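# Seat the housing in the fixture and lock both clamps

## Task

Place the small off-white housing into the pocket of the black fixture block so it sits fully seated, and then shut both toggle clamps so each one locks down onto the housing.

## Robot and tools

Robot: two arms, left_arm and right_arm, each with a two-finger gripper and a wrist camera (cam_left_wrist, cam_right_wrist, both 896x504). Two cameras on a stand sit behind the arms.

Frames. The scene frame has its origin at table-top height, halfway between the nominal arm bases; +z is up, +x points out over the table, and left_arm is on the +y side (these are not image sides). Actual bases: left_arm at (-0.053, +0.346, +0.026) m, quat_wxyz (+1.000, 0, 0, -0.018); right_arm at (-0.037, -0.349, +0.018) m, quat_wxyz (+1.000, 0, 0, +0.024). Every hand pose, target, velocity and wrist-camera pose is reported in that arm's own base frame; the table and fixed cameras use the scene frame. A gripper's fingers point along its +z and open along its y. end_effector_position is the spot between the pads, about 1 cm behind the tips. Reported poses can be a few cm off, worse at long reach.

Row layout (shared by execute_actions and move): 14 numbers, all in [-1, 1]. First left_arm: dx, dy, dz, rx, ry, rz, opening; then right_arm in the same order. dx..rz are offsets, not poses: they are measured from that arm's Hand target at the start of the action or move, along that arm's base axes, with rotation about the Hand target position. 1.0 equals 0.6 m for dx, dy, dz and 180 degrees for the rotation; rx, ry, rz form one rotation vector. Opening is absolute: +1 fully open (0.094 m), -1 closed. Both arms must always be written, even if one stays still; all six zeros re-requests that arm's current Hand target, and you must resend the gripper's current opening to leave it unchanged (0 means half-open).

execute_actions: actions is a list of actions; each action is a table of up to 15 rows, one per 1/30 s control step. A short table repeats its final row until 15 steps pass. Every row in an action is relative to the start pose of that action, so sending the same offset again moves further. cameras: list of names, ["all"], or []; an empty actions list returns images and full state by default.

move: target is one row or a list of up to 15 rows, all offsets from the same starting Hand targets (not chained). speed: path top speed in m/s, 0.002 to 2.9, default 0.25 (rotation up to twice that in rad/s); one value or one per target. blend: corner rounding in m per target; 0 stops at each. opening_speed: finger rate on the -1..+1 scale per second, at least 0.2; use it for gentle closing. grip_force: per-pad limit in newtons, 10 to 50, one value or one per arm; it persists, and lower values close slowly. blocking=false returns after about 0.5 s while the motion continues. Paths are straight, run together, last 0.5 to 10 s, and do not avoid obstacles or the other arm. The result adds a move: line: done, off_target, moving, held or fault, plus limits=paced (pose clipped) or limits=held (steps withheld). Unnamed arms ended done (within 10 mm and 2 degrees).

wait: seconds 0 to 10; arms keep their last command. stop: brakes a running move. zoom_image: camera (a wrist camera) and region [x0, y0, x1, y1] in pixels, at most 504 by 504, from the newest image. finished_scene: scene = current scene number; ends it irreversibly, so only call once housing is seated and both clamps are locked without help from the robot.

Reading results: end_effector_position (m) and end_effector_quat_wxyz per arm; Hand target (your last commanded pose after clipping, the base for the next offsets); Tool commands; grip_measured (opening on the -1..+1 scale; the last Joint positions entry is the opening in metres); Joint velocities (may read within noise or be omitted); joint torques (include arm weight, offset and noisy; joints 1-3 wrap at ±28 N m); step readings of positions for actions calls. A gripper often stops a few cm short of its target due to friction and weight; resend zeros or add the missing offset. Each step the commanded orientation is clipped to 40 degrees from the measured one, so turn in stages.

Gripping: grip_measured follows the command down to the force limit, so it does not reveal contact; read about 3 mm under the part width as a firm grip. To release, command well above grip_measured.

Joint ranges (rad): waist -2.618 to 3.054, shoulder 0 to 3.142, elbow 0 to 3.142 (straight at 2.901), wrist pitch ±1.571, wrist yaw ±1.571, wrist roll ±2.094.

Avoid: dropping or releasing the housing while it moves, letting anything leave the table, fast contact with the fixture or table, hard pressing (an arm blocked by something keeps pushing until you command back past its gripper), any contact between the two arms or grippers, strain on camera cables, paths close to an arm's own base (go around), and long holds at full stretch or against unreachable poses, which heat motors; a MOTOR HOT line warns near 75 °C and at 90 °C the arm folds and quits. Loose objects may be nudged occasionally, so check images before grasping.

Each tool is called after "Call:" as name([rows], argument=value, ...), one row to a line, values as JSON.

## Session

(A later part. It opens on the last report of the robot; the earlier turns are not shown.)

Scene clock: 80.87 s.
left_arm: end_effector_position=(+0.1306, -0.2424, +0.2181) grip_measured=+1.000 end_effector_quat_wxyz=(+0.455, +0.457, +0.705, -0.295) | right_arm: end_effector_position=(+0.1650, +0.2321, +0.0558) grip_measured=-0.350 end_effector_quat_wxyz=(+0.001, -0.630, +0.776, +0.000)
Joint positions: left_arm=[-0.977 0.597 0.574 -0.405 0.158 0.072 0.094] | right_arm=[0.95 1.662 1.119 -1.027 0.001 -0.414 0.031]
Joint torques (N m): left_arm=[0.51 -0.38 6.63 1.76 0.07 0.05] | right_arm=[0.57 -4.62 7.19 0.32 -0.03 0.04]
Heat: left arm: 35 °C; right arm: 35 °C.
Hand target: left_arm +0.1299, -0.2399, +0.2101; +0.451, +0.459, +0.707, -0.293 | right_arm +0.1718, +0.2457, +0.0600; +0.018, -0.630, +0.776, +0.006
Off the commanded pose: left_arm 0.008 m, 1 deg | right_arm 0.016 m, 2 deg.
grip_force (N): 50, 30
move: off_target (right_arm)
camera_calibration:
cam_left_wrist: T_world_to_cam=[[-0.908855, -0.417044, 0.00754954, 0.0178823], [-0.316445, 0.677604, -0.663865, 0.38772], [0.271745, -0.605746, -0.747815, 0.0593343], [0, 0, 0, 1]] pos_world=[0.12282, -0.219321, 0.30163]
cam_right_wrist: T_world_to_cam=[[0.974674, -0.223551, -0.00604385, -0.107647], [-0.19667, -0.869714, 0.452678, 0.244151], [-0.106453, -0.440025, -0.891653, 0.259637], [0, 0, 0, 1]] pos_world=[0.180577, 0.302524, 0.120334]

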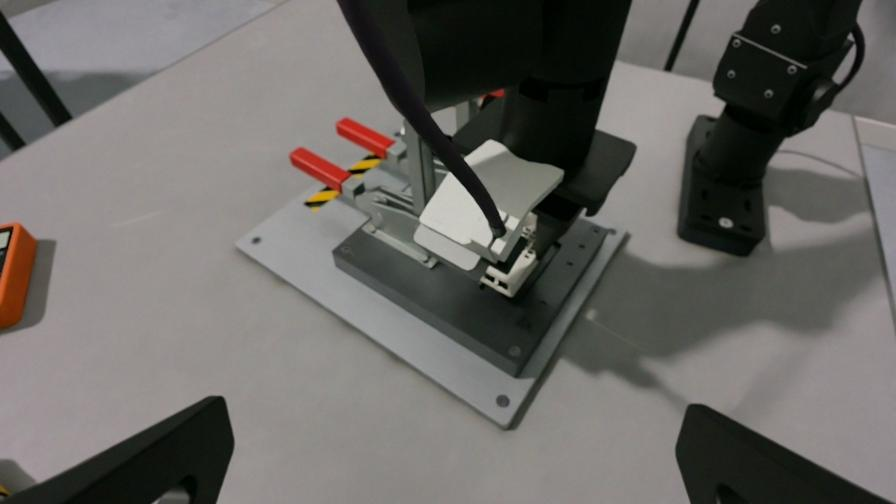

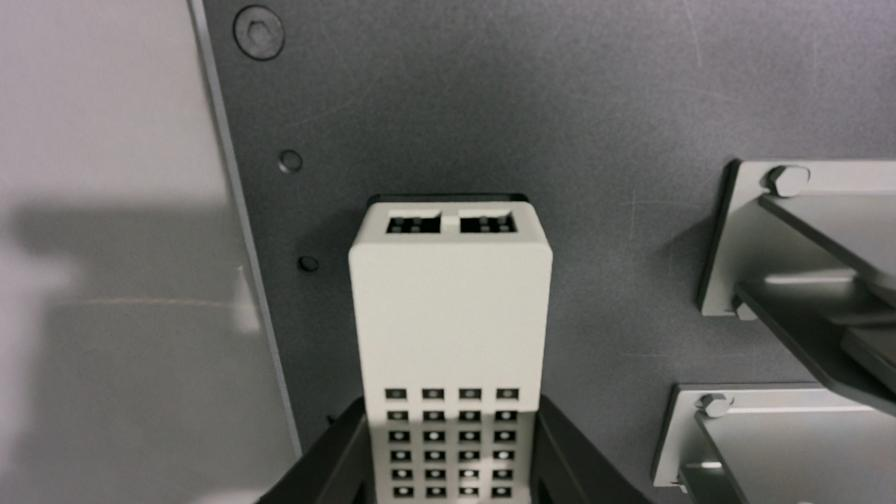

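Call:
move(target=[0,0,0,0,0,0,1,-0.003,-0.003,-0.006,0,0,0,-0.55], speed=0.04, cameras=["all"])

Call:
zoom_image(camera="cam_right_wrist", region=[340, 80, 580, 280])

Scene clock: 83.67 s.
left_arm: end_effector_position=(+0.1306, -0.2424, +0.2181) grip_measured=+1.000 end_effector_quat_wxyz=(+0.455, +0.457, +0.705, -0.295) | right_arm: end_effector_position=(+0.1672, +0.2353, +0.0558) grip_measured=-0.350 end_effector_quat_wxyz=(+0.008, -0.630, +0.777, +0.002)
Joint positions: left_arm=[-0.977 0.597 0.574 -0.405 0.158 0.072 0.094] | right_arm=[0.95 1.662 1.119 -1.012 0.001 -0.412 0.031]
Joint torques (N m): left_arm=[0.5 -0.32 6.57 1.79 0.08 0.06] | right_arm=[0.69 -4.94 5.65 0.3 -0.03 0.04]
Heat: left arm: 35 °C; right arm: 35 °C.
Hand target: left_arm +0.1299, -0.2399, +0.2101; +0.451, +0.459, +0.707, -0.293 | right_arm +0.1700, +0.2439, +0.0564; +0.018, -0.630, +0.776, +0.006
Off the commanded pose: left_arm 0.008 m, 1 deg | right_arm 0.009 m, 1 deg.
grip_force (N): 50, 30
move: done
camera_calibration:
cam_left_wrist: T_world_to_cam=[[-0.908855, -0.417044, 0.00754954, 0.0178823], [-0.316445, 0.677604, -0.663865, 0.38772], [0.271745, -0.605746, -0.747815, 0.0593343], [0, 0, 0, 1]] pos_world=[0.12282, -0.219321, 0.30163]
cam_right_wrist: T_world_to_cam=[[0.974339, -0.225084, -0.000235977, -0.109052], [-0.20202, -0.874962, 0.440033, 0.250145], [-0.0992507, -0.428694, -0.897981, 0.257733], [0, 0, 0, 1]] pos_world=[0.182368, 0.30481, 0.121341]

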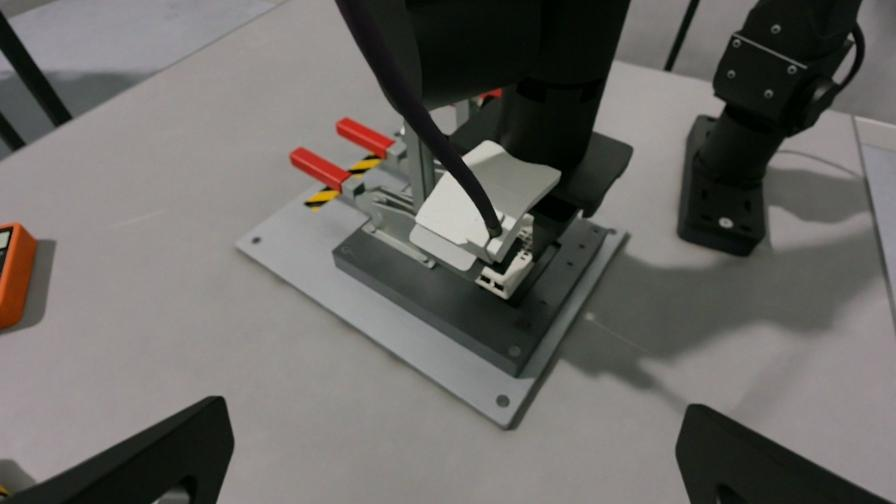

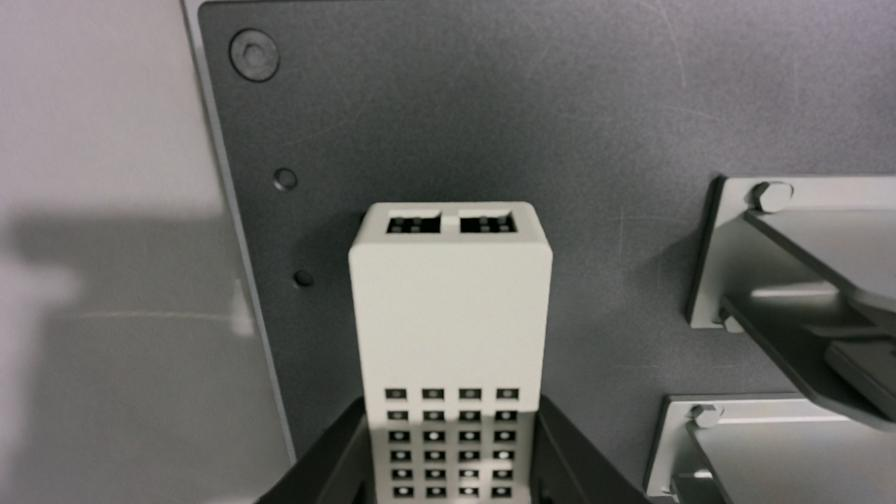

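Scaled by 2.100 from the camera's 896x504 image, which has a finer 1280x720 frame.

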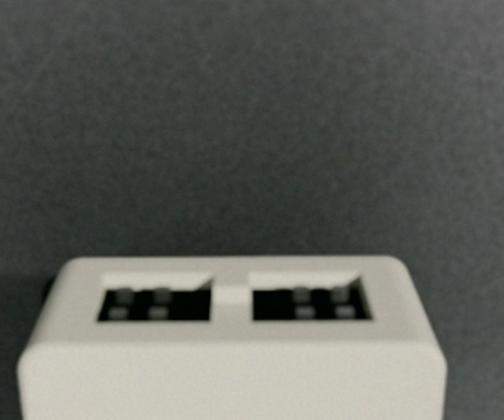

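Call:
move(target=[0,0,0,0,0,0,1,-0.0125,-0.023,0,-0.0075,0.005,0,-0.55], speed=0.04, cameras=["cam_right_wrist"])

Call:
zoom_image(camera="cam_right_wrist", region=[340, 80, 580, 280])

Scene clock: 85.50 s.
left_arm: end_effector_position=(+0.1306, -0.2424, +0.2181) grip_measured=+1.000 end_effector_quat_wxyz=(+0.455, +0.457, +0.705, -0.295) | right_arm: end_effector_position=(+0.1672, +0.2352, +0.0558) grip_measured=-0.350 end_effector_quat_wxyz=(+0.008, -0.630, +0.777, +0.001)
Joint positions: left_arm=[-0.977 0.597 0.574 -0.405 0.158 0.072 0.094] | right_arm=[0.95 1.662 1.119 -1.012 0.001 -0.412 0.031]
Joint velocities: left_arm=[-0.002 -0.022 0.002 -0.037 0.007 0.154 0] | right_arm=[within noise]
Joint torques (N m): left_arm=[0.64 -0.25 6.61 1.8 0.07 0.06] | right_arm=[0.16 -7.35 3.29 0.12 -0.01 -0.02]
Heat: left arm: 35 °C; right arm: 35 °C.
Hand target: left_arm +0.1299, -0.2399, +0.2101; +0.451, +0.459, +0.707, -0.293 | right_arm +0.1625, +0.2301, +0.0564; +0.004, -0.630, +0.776, +0.001
Off the commanded pose: left_arm 0.008 m, 1 deg | right_arm 0.007 m, 0 deg.
grip_force (N): 50, 30
move: done
camera_calibration:
cam_right_wrist: T_world_to_cam=[[0.974338, -0.225089, -0.000373487, -0.109056], [-0.201927, -0.874807, 0.440384, 0.249951], [-0.0994525, -0.429007, -0.897809, 0.257801], [0, 0, 0, 1]] pos_world=[0.182368, 0.30471, 0.121341]
Images, in order (width x height): cam_right_wrist 896x504.

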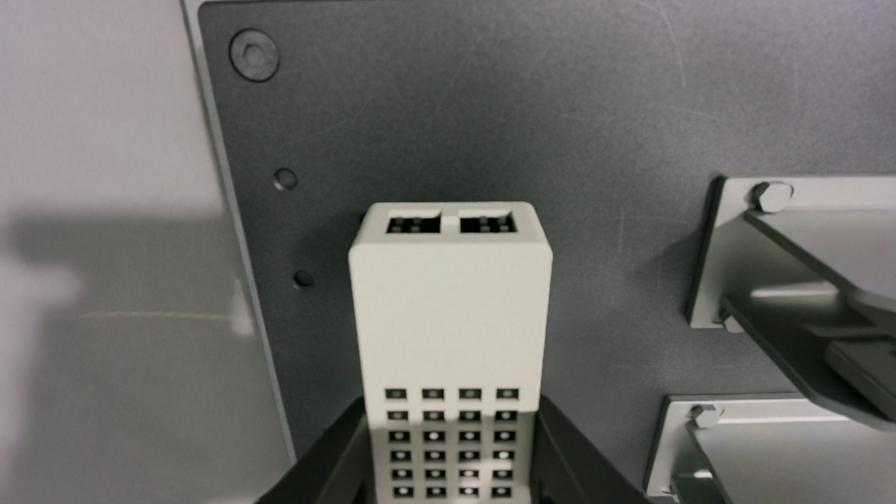

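Scaled by 2.100 from the camera's 896x504 image, which has a finer 1280x720 frame.

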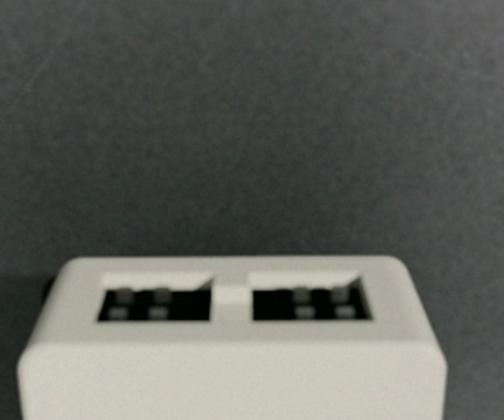

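Call:
move([
  [0,0,0,0,0,0,1,0,0,0.05,0,0,0,-0.55],
  [0,0,0,0,0,0,1,0,0,-0.003,0,0,0,-0.55],
], speed=0.06, cameras=["cam_right_wrist"])

Call:
zoom_image(camera="cam_right_wrist", region=[340, 80, 580, 280])

Scene clock: 88.80 s.
left_arm: end_effector_position=(+0.1306, -0.2424, +0.2181) grip_measured=+1.000 end_effector_quat_wxyz=(+0.455, +0.457, +0.705, -0.295) | right_arm: end_effector_position=(+0.1638, +0.2304, +0.0595) grip_measured=-0.350 end_effector_quat_wxyz=(+0.005, -0.630, +0.777, +0.001)
Joint positions: left_arm=[-0.977 0.597 0.574 -0.405 0.158 0.072 0.094] | right_arm=[0.95 1.641 1.111 -1.031 0.001 -0.412 0.031]
Joint torques (N m): left_arm=[0.55 -0.29 6.64 1.78 0.1 0.04] | right_arm=[0.16 -5.37 3.49 0.33 -0.01 -0.02]
Heat: left arm: 36 °C; right arm: 35 °C.
Hand target: left_arm +0.1299, -0.2399, +0.2101; +0.451, +0.459, +0.707, -0.293 | right_arm +0.1626, +0.2302, +0.0546; +0.004, -0.630, +0.776, +0.002
Off the commanded pose: left_arm 0.008 m, 1 deg | right_arm 0.005 m, 0 deg.
grip_force (N): 50, 30
move: done
camera_calibration:
cam_right_wrist: T_world_to_cam=[[0.97435, -0.225027, -0.00230903, -0.106634], [-0.200583, -0.873067, 0.444433, 0.242633], [-0.102025, -0.43257, -0.895809, 0.259786], [0, 0, 0, 1]] pos_world=[0.179071, 0.300215, 0.124639]
Images, in order (width x height): cam_right_wrist 896x504.

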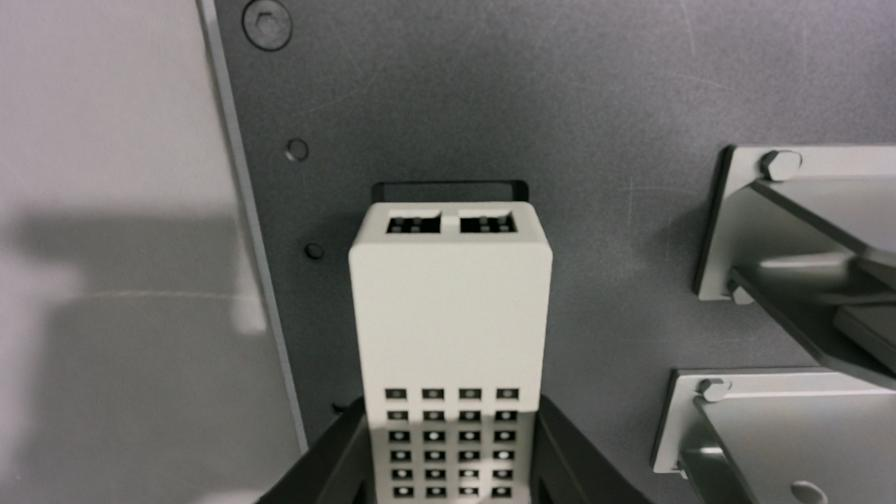

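Scaled by 2.100 from the camera's 896x504 image, which has a finer 1280x720 frame.

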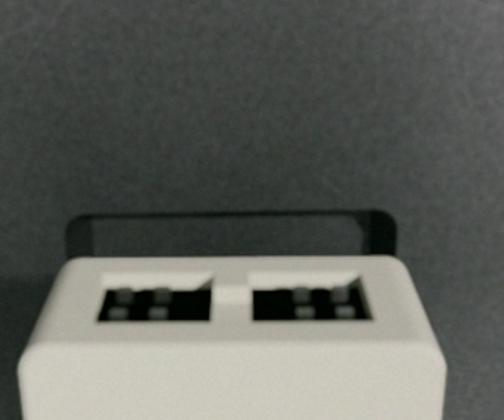

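Call:
move(target=[0,0,0,0,0,0,1,-0.001,0.0002,-0.015,0,0,0,-0.55], speed=0.04, cameras=["all"])

Call:
zoom_image(camera="cam_right_wrist", region=[340, 80, 580, 280])

Call:
zoom_image(camera="cam_left_wrist", region=[440, 180, 640, 320])

Scene clock: 91.33 s.
left_arm: end_effector_position=(+0.1306, -0.2424, +0.2181) grip_measured=+1.000 end_effector_quat_wxyz=(+0.455, +0.457, +0.705, -0.295) | right_arm: end_effector_position=(+0.1641, +0.2309, +0.0533) grip_measured=-0.350 end_effector_quat_wxyz=(+0.010, -0.630, +0.777, +0.002)
Joint positions: left_arm=[-0.977 0.597 0.574 -0.405 0.158 0.072 0.094] | right_arm=[0.95 1.641 1.085 -0.994 0.001 -0.412 0.031]
Joint torques (N m): left_arm=[0.47 -0.36 6.65 1.77 0.11 0.05] | right_arm=[0.34 -4.59 3.43 0.38 -0.02 0]
Heat: left arm: 36 °C; right arm: 34 °C.
Hand target: left_arm +0.1299, -0.2399, +0.2101; +0.451, +0.459, +0.707, -0.293 | right_arm +0.1619, +0.2302, +0.0456; +0.004, -0.630, +0.776, +0.001
Off the commanded pose: left_arm 0.008 m, 1 deg | right_arm 0.008 m, 1 deg.
grip_force (N): 50, 30
move: done
camera_calibration:
cam_left_wrist: T_world_to_cam=[[-0.908855, -0.417044, 0.00754954, 0.0178823], [-0.316445, 0.677604, -0.663865, 0.38772], [0.271745, -0.605746, -0.747815, 0.0593343], [0, 0, 0, 1]] pos_world=[0.12282, -0.219321, 0.30163]
cam_right_wrist: T_world_to_cam=[[0.974347, -0.225046, 0.00172621, -0.107117], [-0.203277, -0.876751, 0.435874, 0.247717], [-0.0965784, -0.425044, -0.900006, 0.252035], [0, 0, 0, 1]] pos_world=[0.179065, 0.300206, 0.119044]

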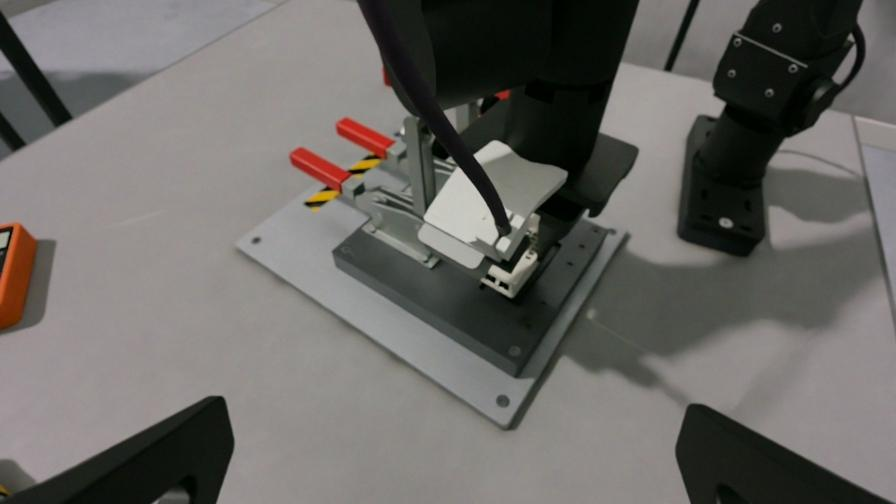

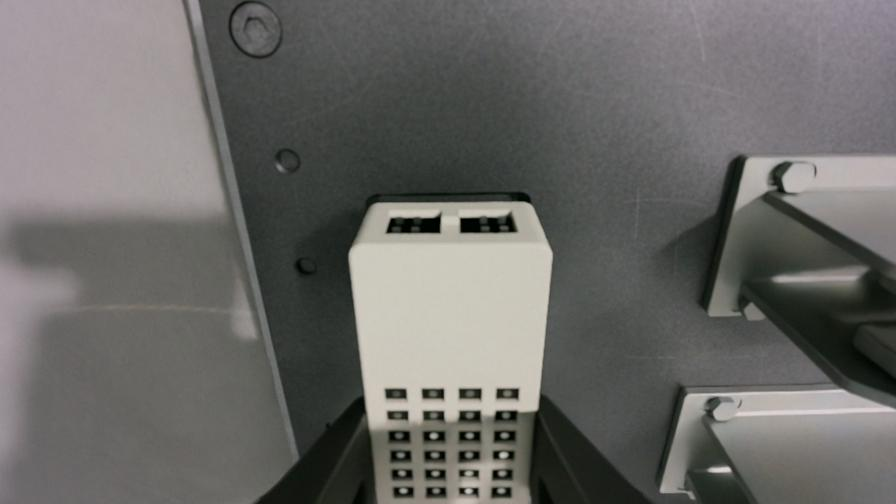

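Scaled by 2.100 from the camera's 896x504 image, which has a finer 1280x720 frame.

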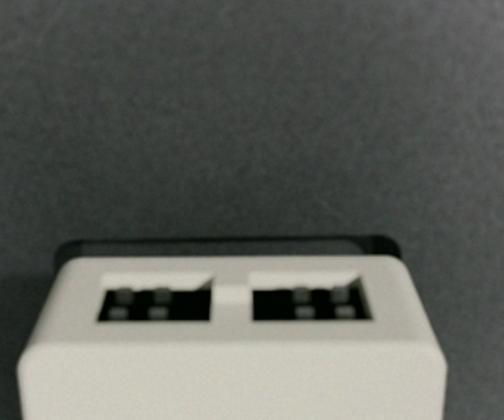

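Scaled by 2.520 from the camera's 896x504 image, which has a finer 1280x720 frame.

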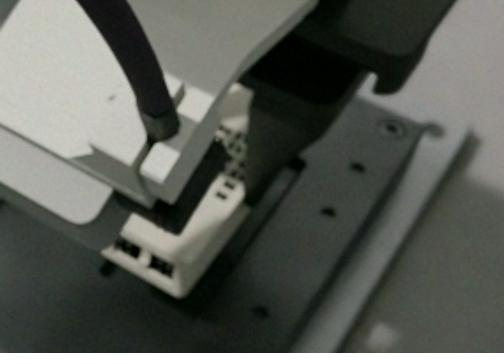

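Call:
move(target=[0,0,0,0,0,0,1,-0.006,0,0,-0.0065,0.0014,0,-0.55], speed=0.03, cameras=["cam_right_wrist"])

Call:
zoom_image(camera="cam_right_wrist", region=[340, 80, 580, 280])

Scene clock: 93.83 s.
left_arm: end_effector_position=(+0.1306, -0.2424, +0.2181) grip_measured=+1.000 end_effector_quat_wxyz=(+0.455, +0.457, +0.705, -0.295) | right_arm: end_effector_position=(+0.1608, +0.2326, +0.0508) grip_measured=-0.350 end_effector_quat_wxyz=(+0.006, -0.631, +0.776, +0.001)
Joint positions: left_arm=[-0.977 0.597 0.574 -0.405 0.158 0.072 0.094] | right_arm=[0.963 1.65 1.085 -0.994 0.002 -0.401 0.031]
Joint torques (N m): left_arm=[0.59 -0.35 6.61 1.78 0.09 0.05] | right_arm=[0.54 -4.57 4.19 0.17 0.08 0.03]
Heat: left arm: 36 °C; right arm: 34 °C.
Hand target: left_arm +0.1299, -0.2399, +0.2101; +0.451, +0.459, +0.707, -0.293 | right_arm +0.1583, +0.2302, +0.0456; -0.004, -0.630, +0.776, -0.005
Off the commanded pose: left_arm 0.008 m, 1 deg | right_arm 0.006 m, 1 deg.
grip_force (N): 50, 30
move: done
camera_calibration:
cam_right_wrist: T_world_to_cam=[[0.974869, -0.222777, -0.00120781, -0.104058], [-0.199124, -0.87377, 0.443706, 0.247751], [-0.0999027, -0.432314, -0.896172, 0.252177], [0, 0, 0, 1]] pos_world=[0.17597, 0.302315, 0.11594]
Images, in order (width x height): cam_right_wrist 896x504.

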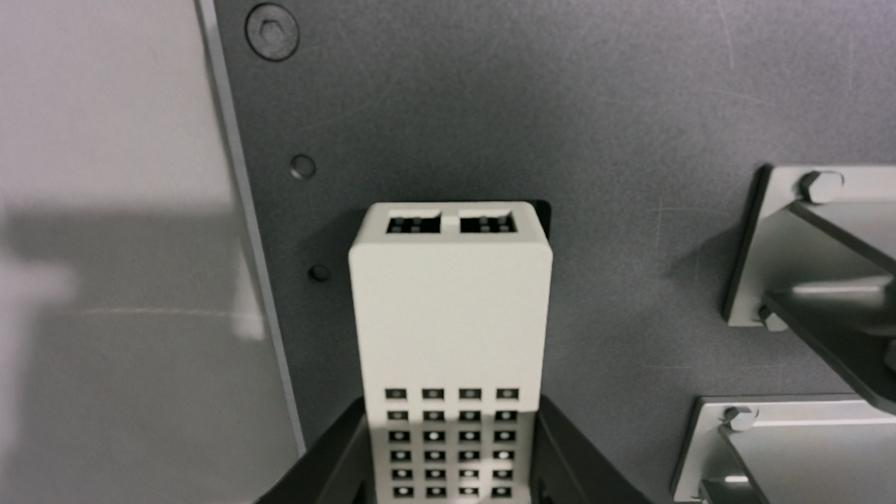

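Scaled by 2.100 from the camera's 896x504 image, which has a finer 1280x720 frame.

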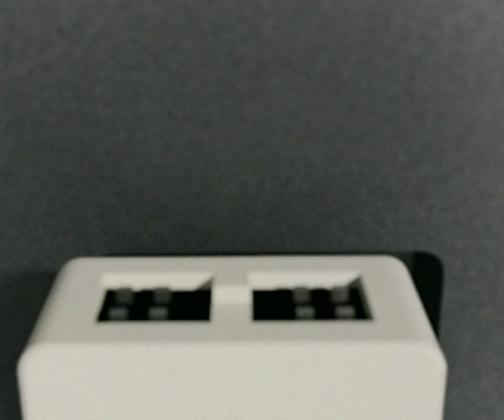

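Call:
move(target=[0,0,0,0,0,0,1,0.0115,-0.001,0.003,0,0,0,-0.55], speed=0.03, cameras=["cam_right_wrist"])

Call:
zoom_image(camera="cam_right_wrist", region=[340, 80, 580, 280])

Scene clock: 95.90 s.
left_arm: end_effector_position=(+0.1306, -0.2424, +0.2181) grip_measured=+1.000 end_effector_quat_wxyz=(+0.455, +0.457, +0.705, -0.295) | right_arm: end_effector_position=(+0.1622, +0.2298, +0.0482) grip_measured=-0.350 end_effector_quat_wxyz=(+0.000, -0.629, +0.777, -0.001)
Joint positions: left_arm=[-0.977 0.597 0.574 -0.405 0.158 0.072 0.094] | right_arm=[0.954 1.66 1.085 -0.997 0.003 -0.407 0.031]
Joint torques (N m): left_arm=[0.73 -0.43 6.63 1.79 0.09 0.03] | right_arm=[-0.51 -4.57 5.48 0.09 0.06 -0.11]
Heat: left arm: 36 °C; right arm: 34 °C.
Hand target: left_arm +0.1299, -0.2399, +0.2101; +0.451, +0.459, +0.707, -0.293 | right_arm +0.1652, +0.2296, +0.0474; -0.004, -0.630, +0.776, -0.005
Off the commanded pose: left_arm 0.008 m, 1 deg | right_arm 0.003 m, 1 deg.
grip_force (N): 50, 30
move: done
camera_calibration:
cam_right_wrist: T_world_to_cam=[[0.973969, -0.226617, -0.00537574, -0.104801], [-0.199457, -0.868028, 0.454692, 0.244954], [-0.107707, -0.441784, -0.890632, 0.25204], [0, 0, 0, 1]] pos_world=[0.178078, 0.300225, 0.112533]
Images, in order (width x height): cam_right_wrist 896x504.

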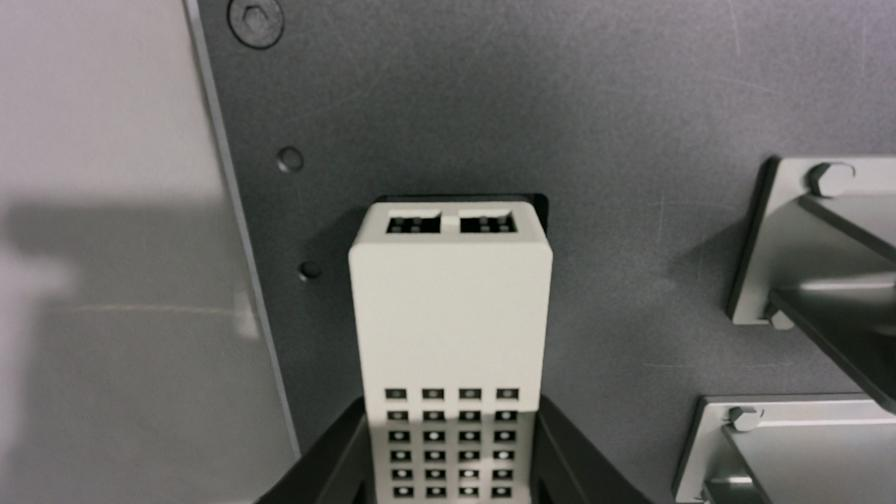

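Scaled by 2.100 from the camera's 896x504 image, which has a finer 1280x720 frame.

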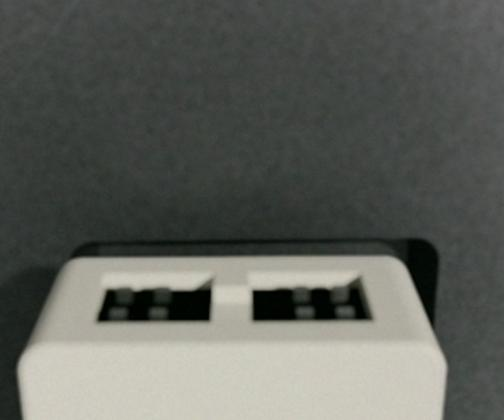

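Call:
move(target=[0,0,0,0,0,0,1,0.0037,0.001,0.005,0,0,0,-0.55], speed=0.03, cameras=["cam_right_wrist"])

Call:
zoom_image(camera="cam_right_wrist", region=[340, 80, 580, 280])

Scene clock: 97.73 s.
left_arm: end_effector_position=(+0.1306, -0.2424, +0.2181) grip_measured=+1.000 end_effector_quat_wxyz=(+0.455, +0.457, +0.705, -0.295) | right_arm: end_effector_position=(+0.1616, +0.2267, +0.0482) grip_measured=-0.350 end_effector_quat_wxyz=(-0.006, -0.629, +0.777, -0.003)
Joint positions: left_arm=[-0.977 0.597 0.574 -0.405 0.158 0.072 0.094] | right_arm=[0.95 1.66 1.085 -1.009 0.003 -0.412 0.031]
Joint torques (N m): left_arm=[0.53 -0.35 6.58 1.79 0.08 0.05] | right_arm=[-0.57 -4.38 6.61 0.07 0.06 -0.11]
Heat: left arm: 36 °C; right arm: 34 °C.
Hand target: left_arm +0.1299, -0.2399, +0.2101; +0.451, +0.459, +0.707, -0.293 | right_arm +0.1675, +0.2302, +0.0504; -0.004, -0.630, +0.776, -0.005
Off the commanded pose: left_arm 0.008 m, 1 deg | right_arm 0.007 m, 0 deg.
grip_force (N): 50, 30
move: done
camera_calibration:
cam_right_wrist: T_world_to_cam=[[0.974104, -0.225882, -0.00997086, -0.104813], [-0.195537, -0.863744, 0.464448, 0.240039], [-0.113523, -0.450471, -0.885544, 0.253243], [0, 0, 0, 1]] pos_world=[0.177785, 0.297735, 0.111727]
Images, in order (width x height): cam_right_wrist 896x504.

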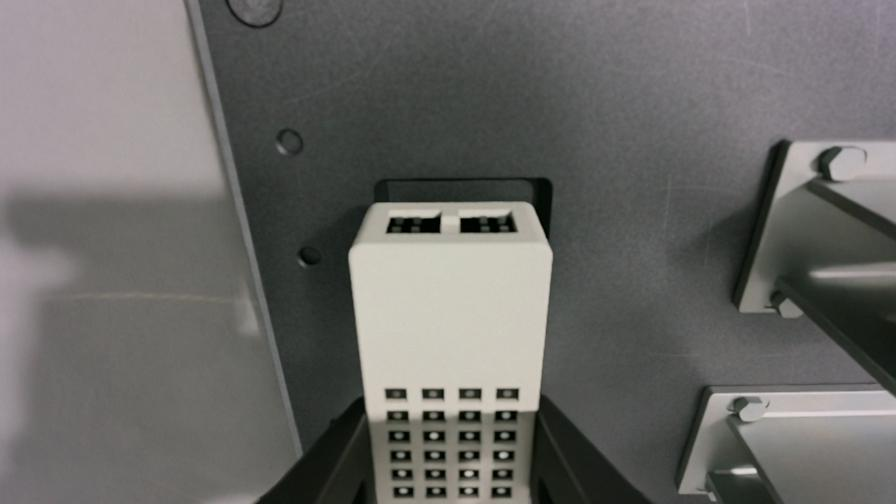

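Scaled by 2.100 from the camera's 896x504 image, which has a finer 1280x720 frame.

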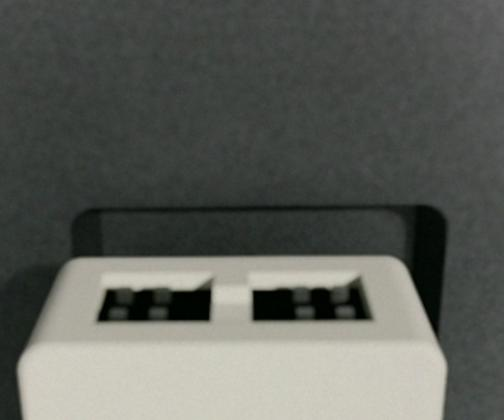

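Call:
move([
  [0,0,0,0,0,0,1,-0.0218,0.0027,0.0577,0.0015,-0.0003,0,-0.55],
  [0,0,0,0,0,0,1,-0.0017,-0.0022,0.0577,0.0015,-0.0003,0,-0.55],
  [0,0,0,0,0,0,1,-0.0017,-0.0022,0.006,0.0015,-0.0003,0,-0.55],
], speed=0.06, cameras=["cam_right_wrist"])

Call:
zoom_image(camera="cam_right_wrist", region=[340, 80, 580, 280])

Scene clock: 103.87 s.
left_arm: end_effector_position=(+0.1306, -0.2424, +0.2181) grip_measured=+1.000 end_effector_quat_wxyz=(+0.455, +0.457, +0.705, -0.295) | right_arm: end_effector_position=(+0.1660, +0.2311, +0.0616) grip_measured=-0.350 end_effector_quat_wxyz=(+0.004, -0.629, +0.778, -0.001)
Joint positions: left_arm=[-0.977 0.597 0.574 -0.405 0.158 0.072 0.094] | right_arm=[0.947 1.649 1.129 -1.044 0.004 -0.413 0.031]
Joint torques (N m): left_arm=[0.61 -0.36 6.52 1.77 0.11 0.02] | right_arm=[-0.38 -4.66 3.51 0.33 0.03 -0.11]
Heat: left arm: 36 °C; right arm: 35 °C.
Hand target: left_arm +0.1299, -0.2399, +0.2101; +0.451, +0.459, +0.707, -0.293 | right_arm +0.1664, +0.2290, +0.0540; -0.002, -0.630, +0.776, -0.003
Off the commanded pose: left_arm 0.008 m, 1 deg | right_arm 0.008 m, 1 deg.
grip_force (N): 50, 30
move: done
camera_calibration:
cam_right_wrist: T_world_to_cam=[[0.973823, -0.227301, -0.00179718, -0.108051], [-0.202346, -0.870456, 0.448735, 0.242094], [-0.103562, -0.436624, -0.893663, 0.263262], [0, 0, 0, 1]] pos_world=[0.181473, 0.301118, 0.126437]
Images, in order (width x height): cam_right_wrist 896x504.

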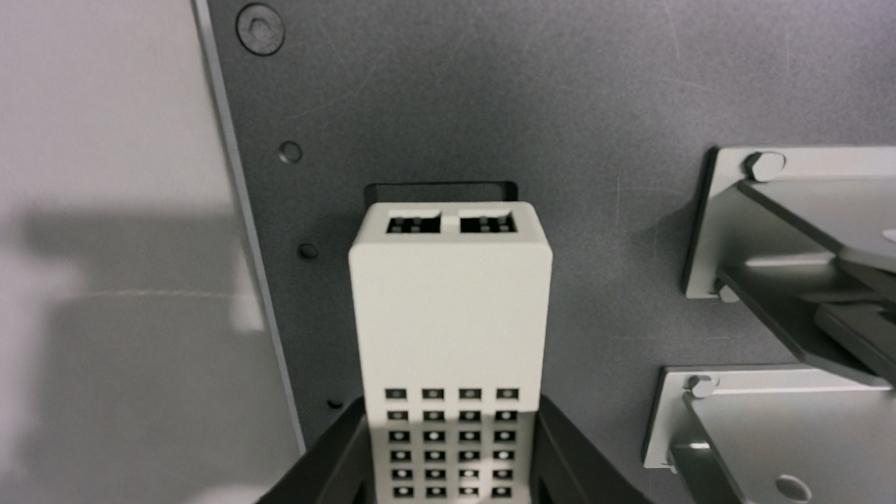

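Scaled by 2.100 from the camera's 896x504 image, which has a finer 1280x720 frame.

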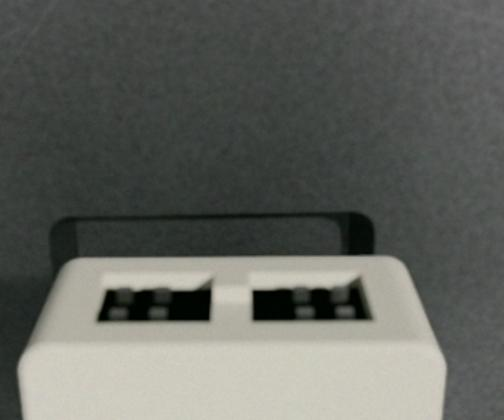

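Call:
move([
  [0,0,0,0,0,0,1,-0.0205,0.0021,0.05,0,0,0,-0.55],
  [0,0,0,0,0,0,1,-0.0038,-0.0017,0.05,0,0,0,-0.55],
  [0,0,0,0,0,0,1,-0.0038,-0.0017,-0.0167,0,0,0,-0.55],
], speed=0.06, cameras=["cam_right_wrist"])

Call:
zoom_image(camera="cam_right_wrist", region=[340, 80, 580, 280])

Scene clock: 107.87 s.
left_arm: end_effector_position=(+0.1306, -0.2424, +0.2181) grip_measured=+1.000 end_effector_quat_wxyz=(+0.455, +0.457, +0.705, -0.295) | right_arm: end_effector_position=(+0.1637, +0.2299, +0.0511) grip_measured=-0.350 end_effector_quat_wxyz=(+0.003, -0.629, +0.778, -0.001)
Joint positions: left_arm=[-0.977 0.597 0.574 -0.405 0.158 0.072 0.094] | right_arm=[0.951 1.655 1.092 -1.003 0.004 -0.409 0.031]
Joint torques (N m): left_arm=[0.5 -0.23 6.72 1.81 0.1 0.04] | right_arm=[-0.39 -4.71 3.49 0.34 0.02 -0.11]
Heat: left arm: 36 °C; right arm: 35 °C.
Hand target: left_arm +0.1299, -0.2399, +0.2101; +0.451, +0.459, +0.707, -0.293 | right_arm +0.1641, +0.2279, +0.0440; -0.002, -0.630, +0.776, -0.004
Off the commanded pose: left_arm 0.008 m, 1 deg | right_arm 0.007 m, 1 deg.
grip_force (N): 50, 30
move: done
camera_calibration:
cam_right_wrist: T_world_to_cam=[[0.973829, -0.227274, -0.00193135, -0.106148], [-0.202014, -0.869425, 0.450878, 0.244965], [-0.104152, -0.438688, -0.892584, 0.253635], [0, 0, 0, 1]] pos_world=[0.179273, 0.300121, 0.115737]
Images, in order (width x height): cam_right_wrist 896x504.

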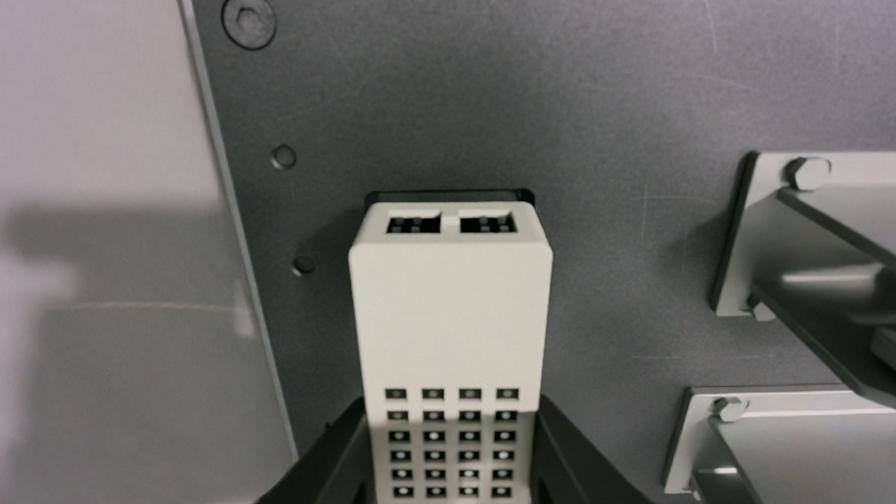

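Scaled by 2.100 from the camera's 896x504 image, which has a finer 1280x720 frame.

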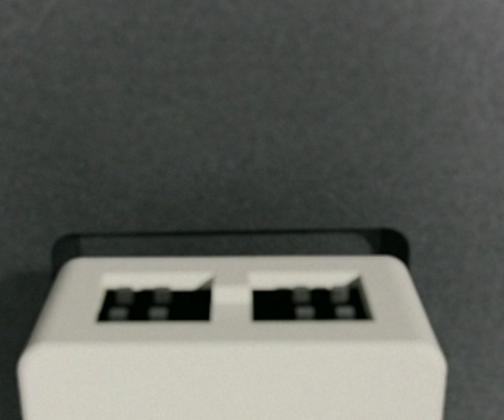

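Call:
wait(seconds=0.1, cameras=["cam_left_wrist"])

Call:
zoom_image(camera="cam_left_wrist", region=[470, 220, 590, 310])

Scene clock: 109.07 s.
left_arm: end_effector_position=(+0.1306, -0.2424, +0.2181) grip_measured=+1.000 end_effector_quat_wxyz=(+0.455, +0.457, +0.705, -0.295) | right_arm: end_effector_position=(+0.1637, +0.2300, +0.0511) grip_measured=-0.350 end_effector_quat_wxyz=(+0.003, -0.629, +0.778, -0.001)
Joint positions: left_arm=[-0.977 0.597 0.574 -0.405 0.158 0.072 0.094] | right_arm=[0.951 1.655 1.092 -1.003 0.004 -0.409 0.031]
Joint torques (N m): left_arm=[0.51 -0.38 6.65 1.8 0.08 0.06] | right_arm=[-0.4 -4.71 3.49 0.33 0.02 -0.11]
Heat: left arm: 36 °C; right arm: 35 °C.
Hand target: left_arm +0.1299, -0.2399, +0.2101; +0.451, +0.459, +0.707, -0.293 | right_arm +0.1641, +0.2279, +0.0440; -0.002, -0.630, +0.776, -0.004
Tool commands: left_gripper/opening=+1.0 right_gripper/opening=-0.55
Off the commanded pose: left_arm 0.008 m, 1 deg | right_arm 0.007 m, 1 deg.
grip_force (N): 50, 30
wait: 0.10 s; at rest from the start
camera_calibration:
cam_left_wrist: T_world_to_cam=[[-0.908855, -0.417044, 0.00754954, 0.0178823], [-0.316445, 0.677604, -0.663865, 0.38772], [0.271745, -0.605746, -0.747815, 0.0593343], [0, 0, 0, 1]] pos_world=[0.12282, -0.219321, 0.30163]
Images, in order (width x height): cam_left_wrist 896x504.

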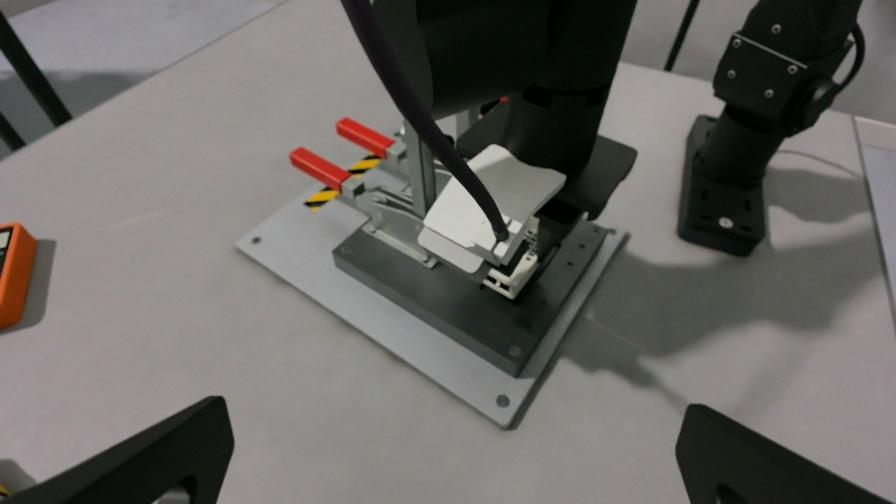

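Scaled by 4.200 from the camera's 896x504 image, which has a finer 1280x720 frame.

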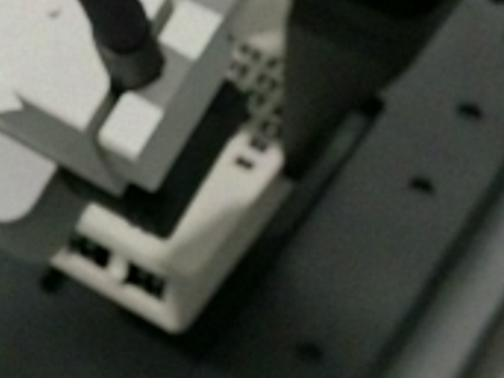

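Call:
move([
  [0,0,0,0,0,0,1,-0.0167,0.0056,0.06,0,0,0,-0.55],
  [0,0,0,0,0,0,1,-0.0002,0.0018,0.06,0,0,0,-0.55],
  [0,0,0,0,0,0,1,-0.0002,0.0018,0,0,0,0,-0.55],
  [0,0,0,0,0,0,1,-0.0002,0.0018,-0.012,0,0,0,-0.55],
], speed=[0.06,0.06,0.06,0.03], blend=[0,0,0.005,0], cameras=["all"])

Call:
zoom_image(camera="cam_right_wrist", region=[340, 80, 580, 280])

Call:
zoom_image(camera="cam_left_wrist", region=[470, 220, 590, 310])

Scene clock: 114.33 s.
left_arm: end_effector_position=(+0.1306, -0.2424, +0.2181) grip_measured=+1.000 end_effector_quat_wxyz=(+0.455, +0.457, +0.705, -0.295) | right_arm: end_effector_position=(+0.1640, +0.2315, +0.0445) grip_measured=-0.350 end_effector_quat_wxyz=(+0.004, -0.629, +0.777, -0.001)
Joint positions: left_arm=[-0.977 0.597 0.574 -0.405 0.158 0.072 0.094] | right_arm=[0.954 1.667 1.077 -0.975 0.005 -0.407 0.031]
Joint torques (N m): left_arm=[0.51 -0.27 6.63 1.77 0.08 0.07] | right_arm=[-0.4 -4.66 3.38 0.33 0.02 -0.11]
Heat: left arm: 37 °C; right arm: 34 °C.
Hand target: left_arm +0.1299, -0.2399, +0.2101; +0.451, +0.459, +0.707, -0.293 | right_arm +0.1641, +0.2290, +0.0368; -0.002, -0.630, +0.776, -0.004
Off the commanded pose: left_arm 0.008 m, 1 deg | right_arm 0.008 m, 1 deg.
grip_force (N): 50, 30
move: done; blend cut to 0.0036 m at target 3
camera_calibration:
cam_left_wrist: T_world_to_cam=[[-0.908855, -0.417044, 0.00754954, 0.0178823], [-0.316445, 0.677604, -0.663865, 0.38772], [0.271745, -0.605746, -0.747815, 0.0593343], [0, 0, 0, 1]] pos_world=[0.12282, -0.219321, 0.30163]
cam_right_wrist: T_world_to_cam=[[0.973908, -0.226942, -0.000743674, -0.10616], [-0.202447, -0.870264, 0.449061, 0.249747], [-0.102558, -0.437194, -0.893501, 0.247866], [0, 0, 0, 1]] pos_world=[0.179372, 0.301619, 0.109238]

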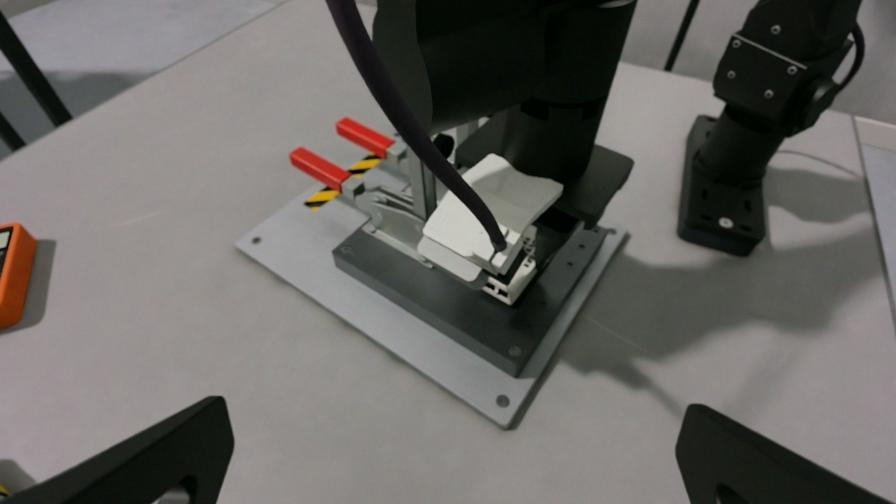

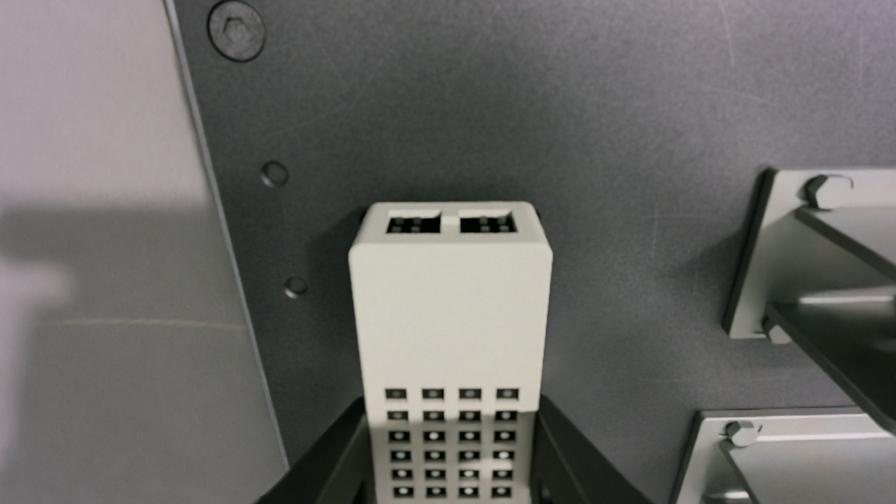

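Scaled by 2.100 from the camera's 896x504 image, which has a finer 1280x720 frame.

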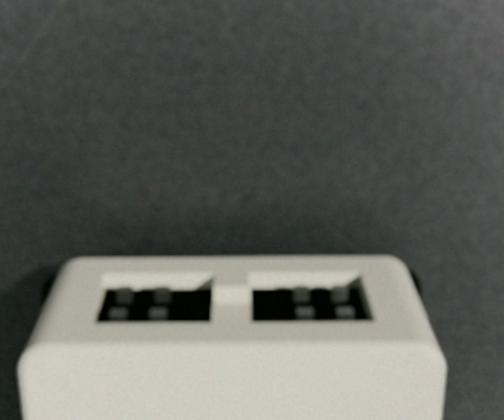

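Scaled by 4.200 from the camera's 896x504 image, which has a finer 1280x720 frame.

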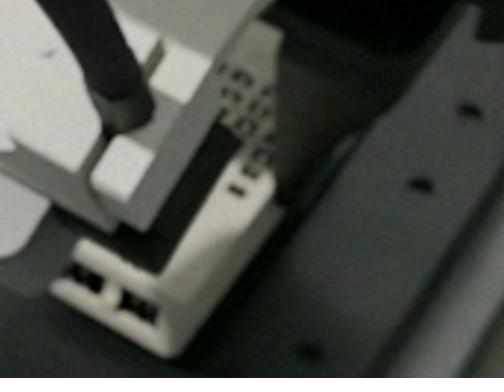

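Call:
move(target=[0,0,0,0,0,0,1,0,0,-0.008,0,0,0,-0.55], speed=0.02, cameras=["all"])

Call:
zoom_image(camera="cam_right_wrist", region=[340, 80, 580, 280])

Call:
zoom_image(camera="cam_left_wrist", region=[470, 220, 590, 310])

Scene clock: 116.07 s.
left_arm: end_effector_position=(+0.1306, -0.2424, +0.2181) grip_measured=+1.000 end_effector_quat_wxyz=(+0.455, +0.457, +0.705, -0.295) | right_arm: end_effector_position=(+0.1640, +0.2315, +0.0397) grip_measured=-0.350 end_effector_quat_wxyz=(+0.004, -0.629, +0.777, -0.001)
Joint positions: left_arm=[-0.977 0.597 0.574 -0.405 0.158 0.072 0.094] | right_arm=[0.954 1.673 1.064 -0.955 0.005 -0.407 0.031]
Joint torques (N m): left_arm=[0.46 -0.34 6.52 1.79 0.07 0.08] | right_arm=[-0.4 -4.67 3.36 0.38 0.02 -0.11]
Heat: left arm: 37 °C; right arm: 34 °C.
Hand target: left_arm +0.1299, -0.2399, +0.2101; +0.451, +0.459, +0.707, -0.293 | right_arm +0.1640, +0.2290, +0.0319; -0.002, -0.630, +0.776, -0.004
Off the commanded pose: left_arm 0.008 m, 1 deg | right_arm 0.008 m, 1 deg.
grip_force (N): 50, 30
move: done
camera_calibration:
cam_left_wrist: T_world_to_cam=[[-0.908855, -0.417044, 0.00754954, 0.0178823], [-0.316445, 0.677604, -0.663865, 0.38772], [0.271745, -0.605746, -0.747815, 0.0593343], [0, 0, 0, 1]] pos_world=[0.12282, -0.219321, 0.30163]
cam_right_wrist: T_world_to_cam=[[0.973908, -0.226942, -0.000743674, -0.106261], [-0.202447, -0.870264, 0.449061, 0.251923], [-0.102558, -0.437194, -0.893501, 0.243588], [0, 0, 0, 1]] pos_world=[0.179472, 0.301619, 0.104438]

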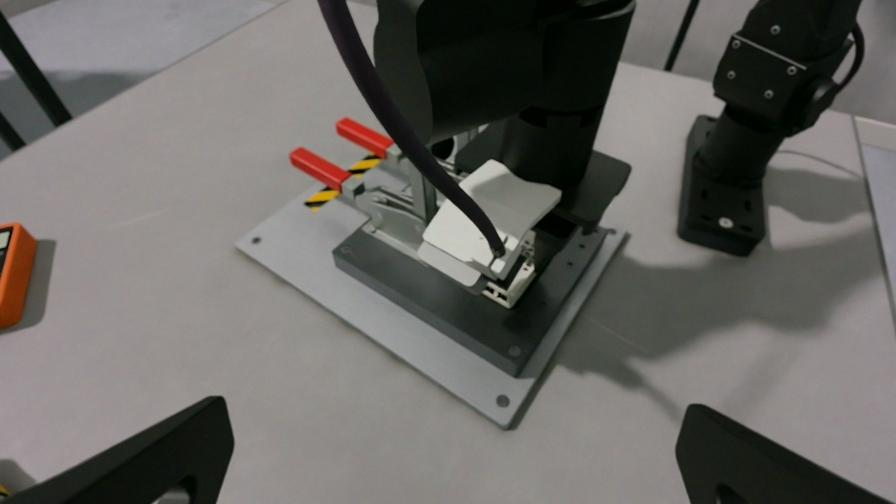

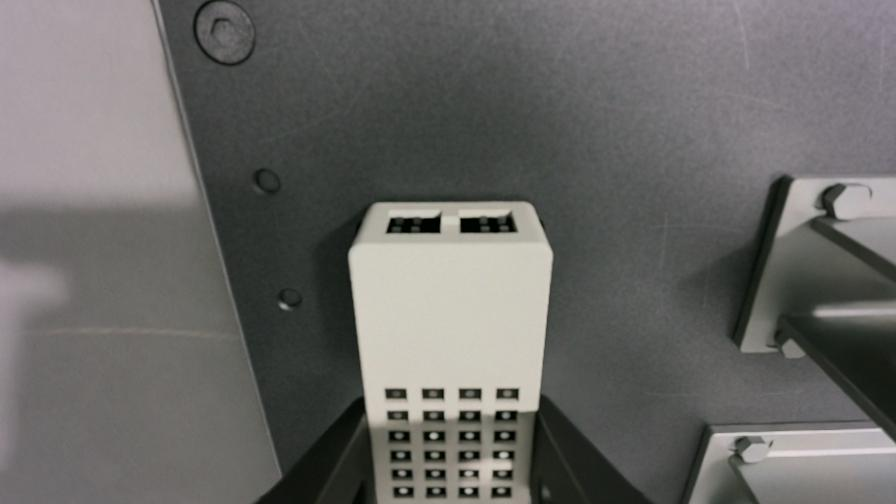

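Scaled by 2.100 from the camera's 896x504 image, which has a finer 1280x720 frame.

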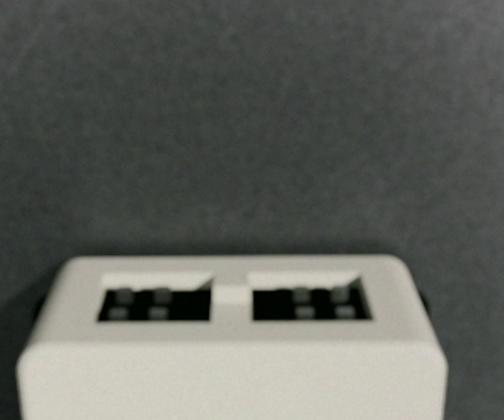

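Scaled by 4.200 from the camera's 896x504 image, which has a finer 1280x720 frame.

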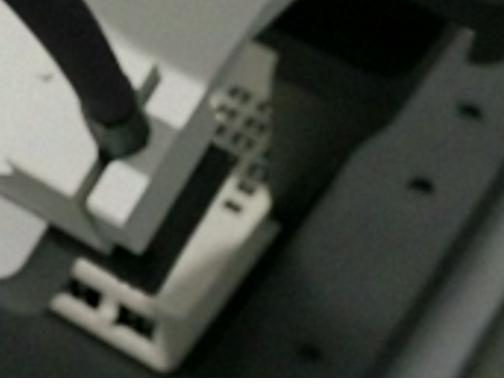

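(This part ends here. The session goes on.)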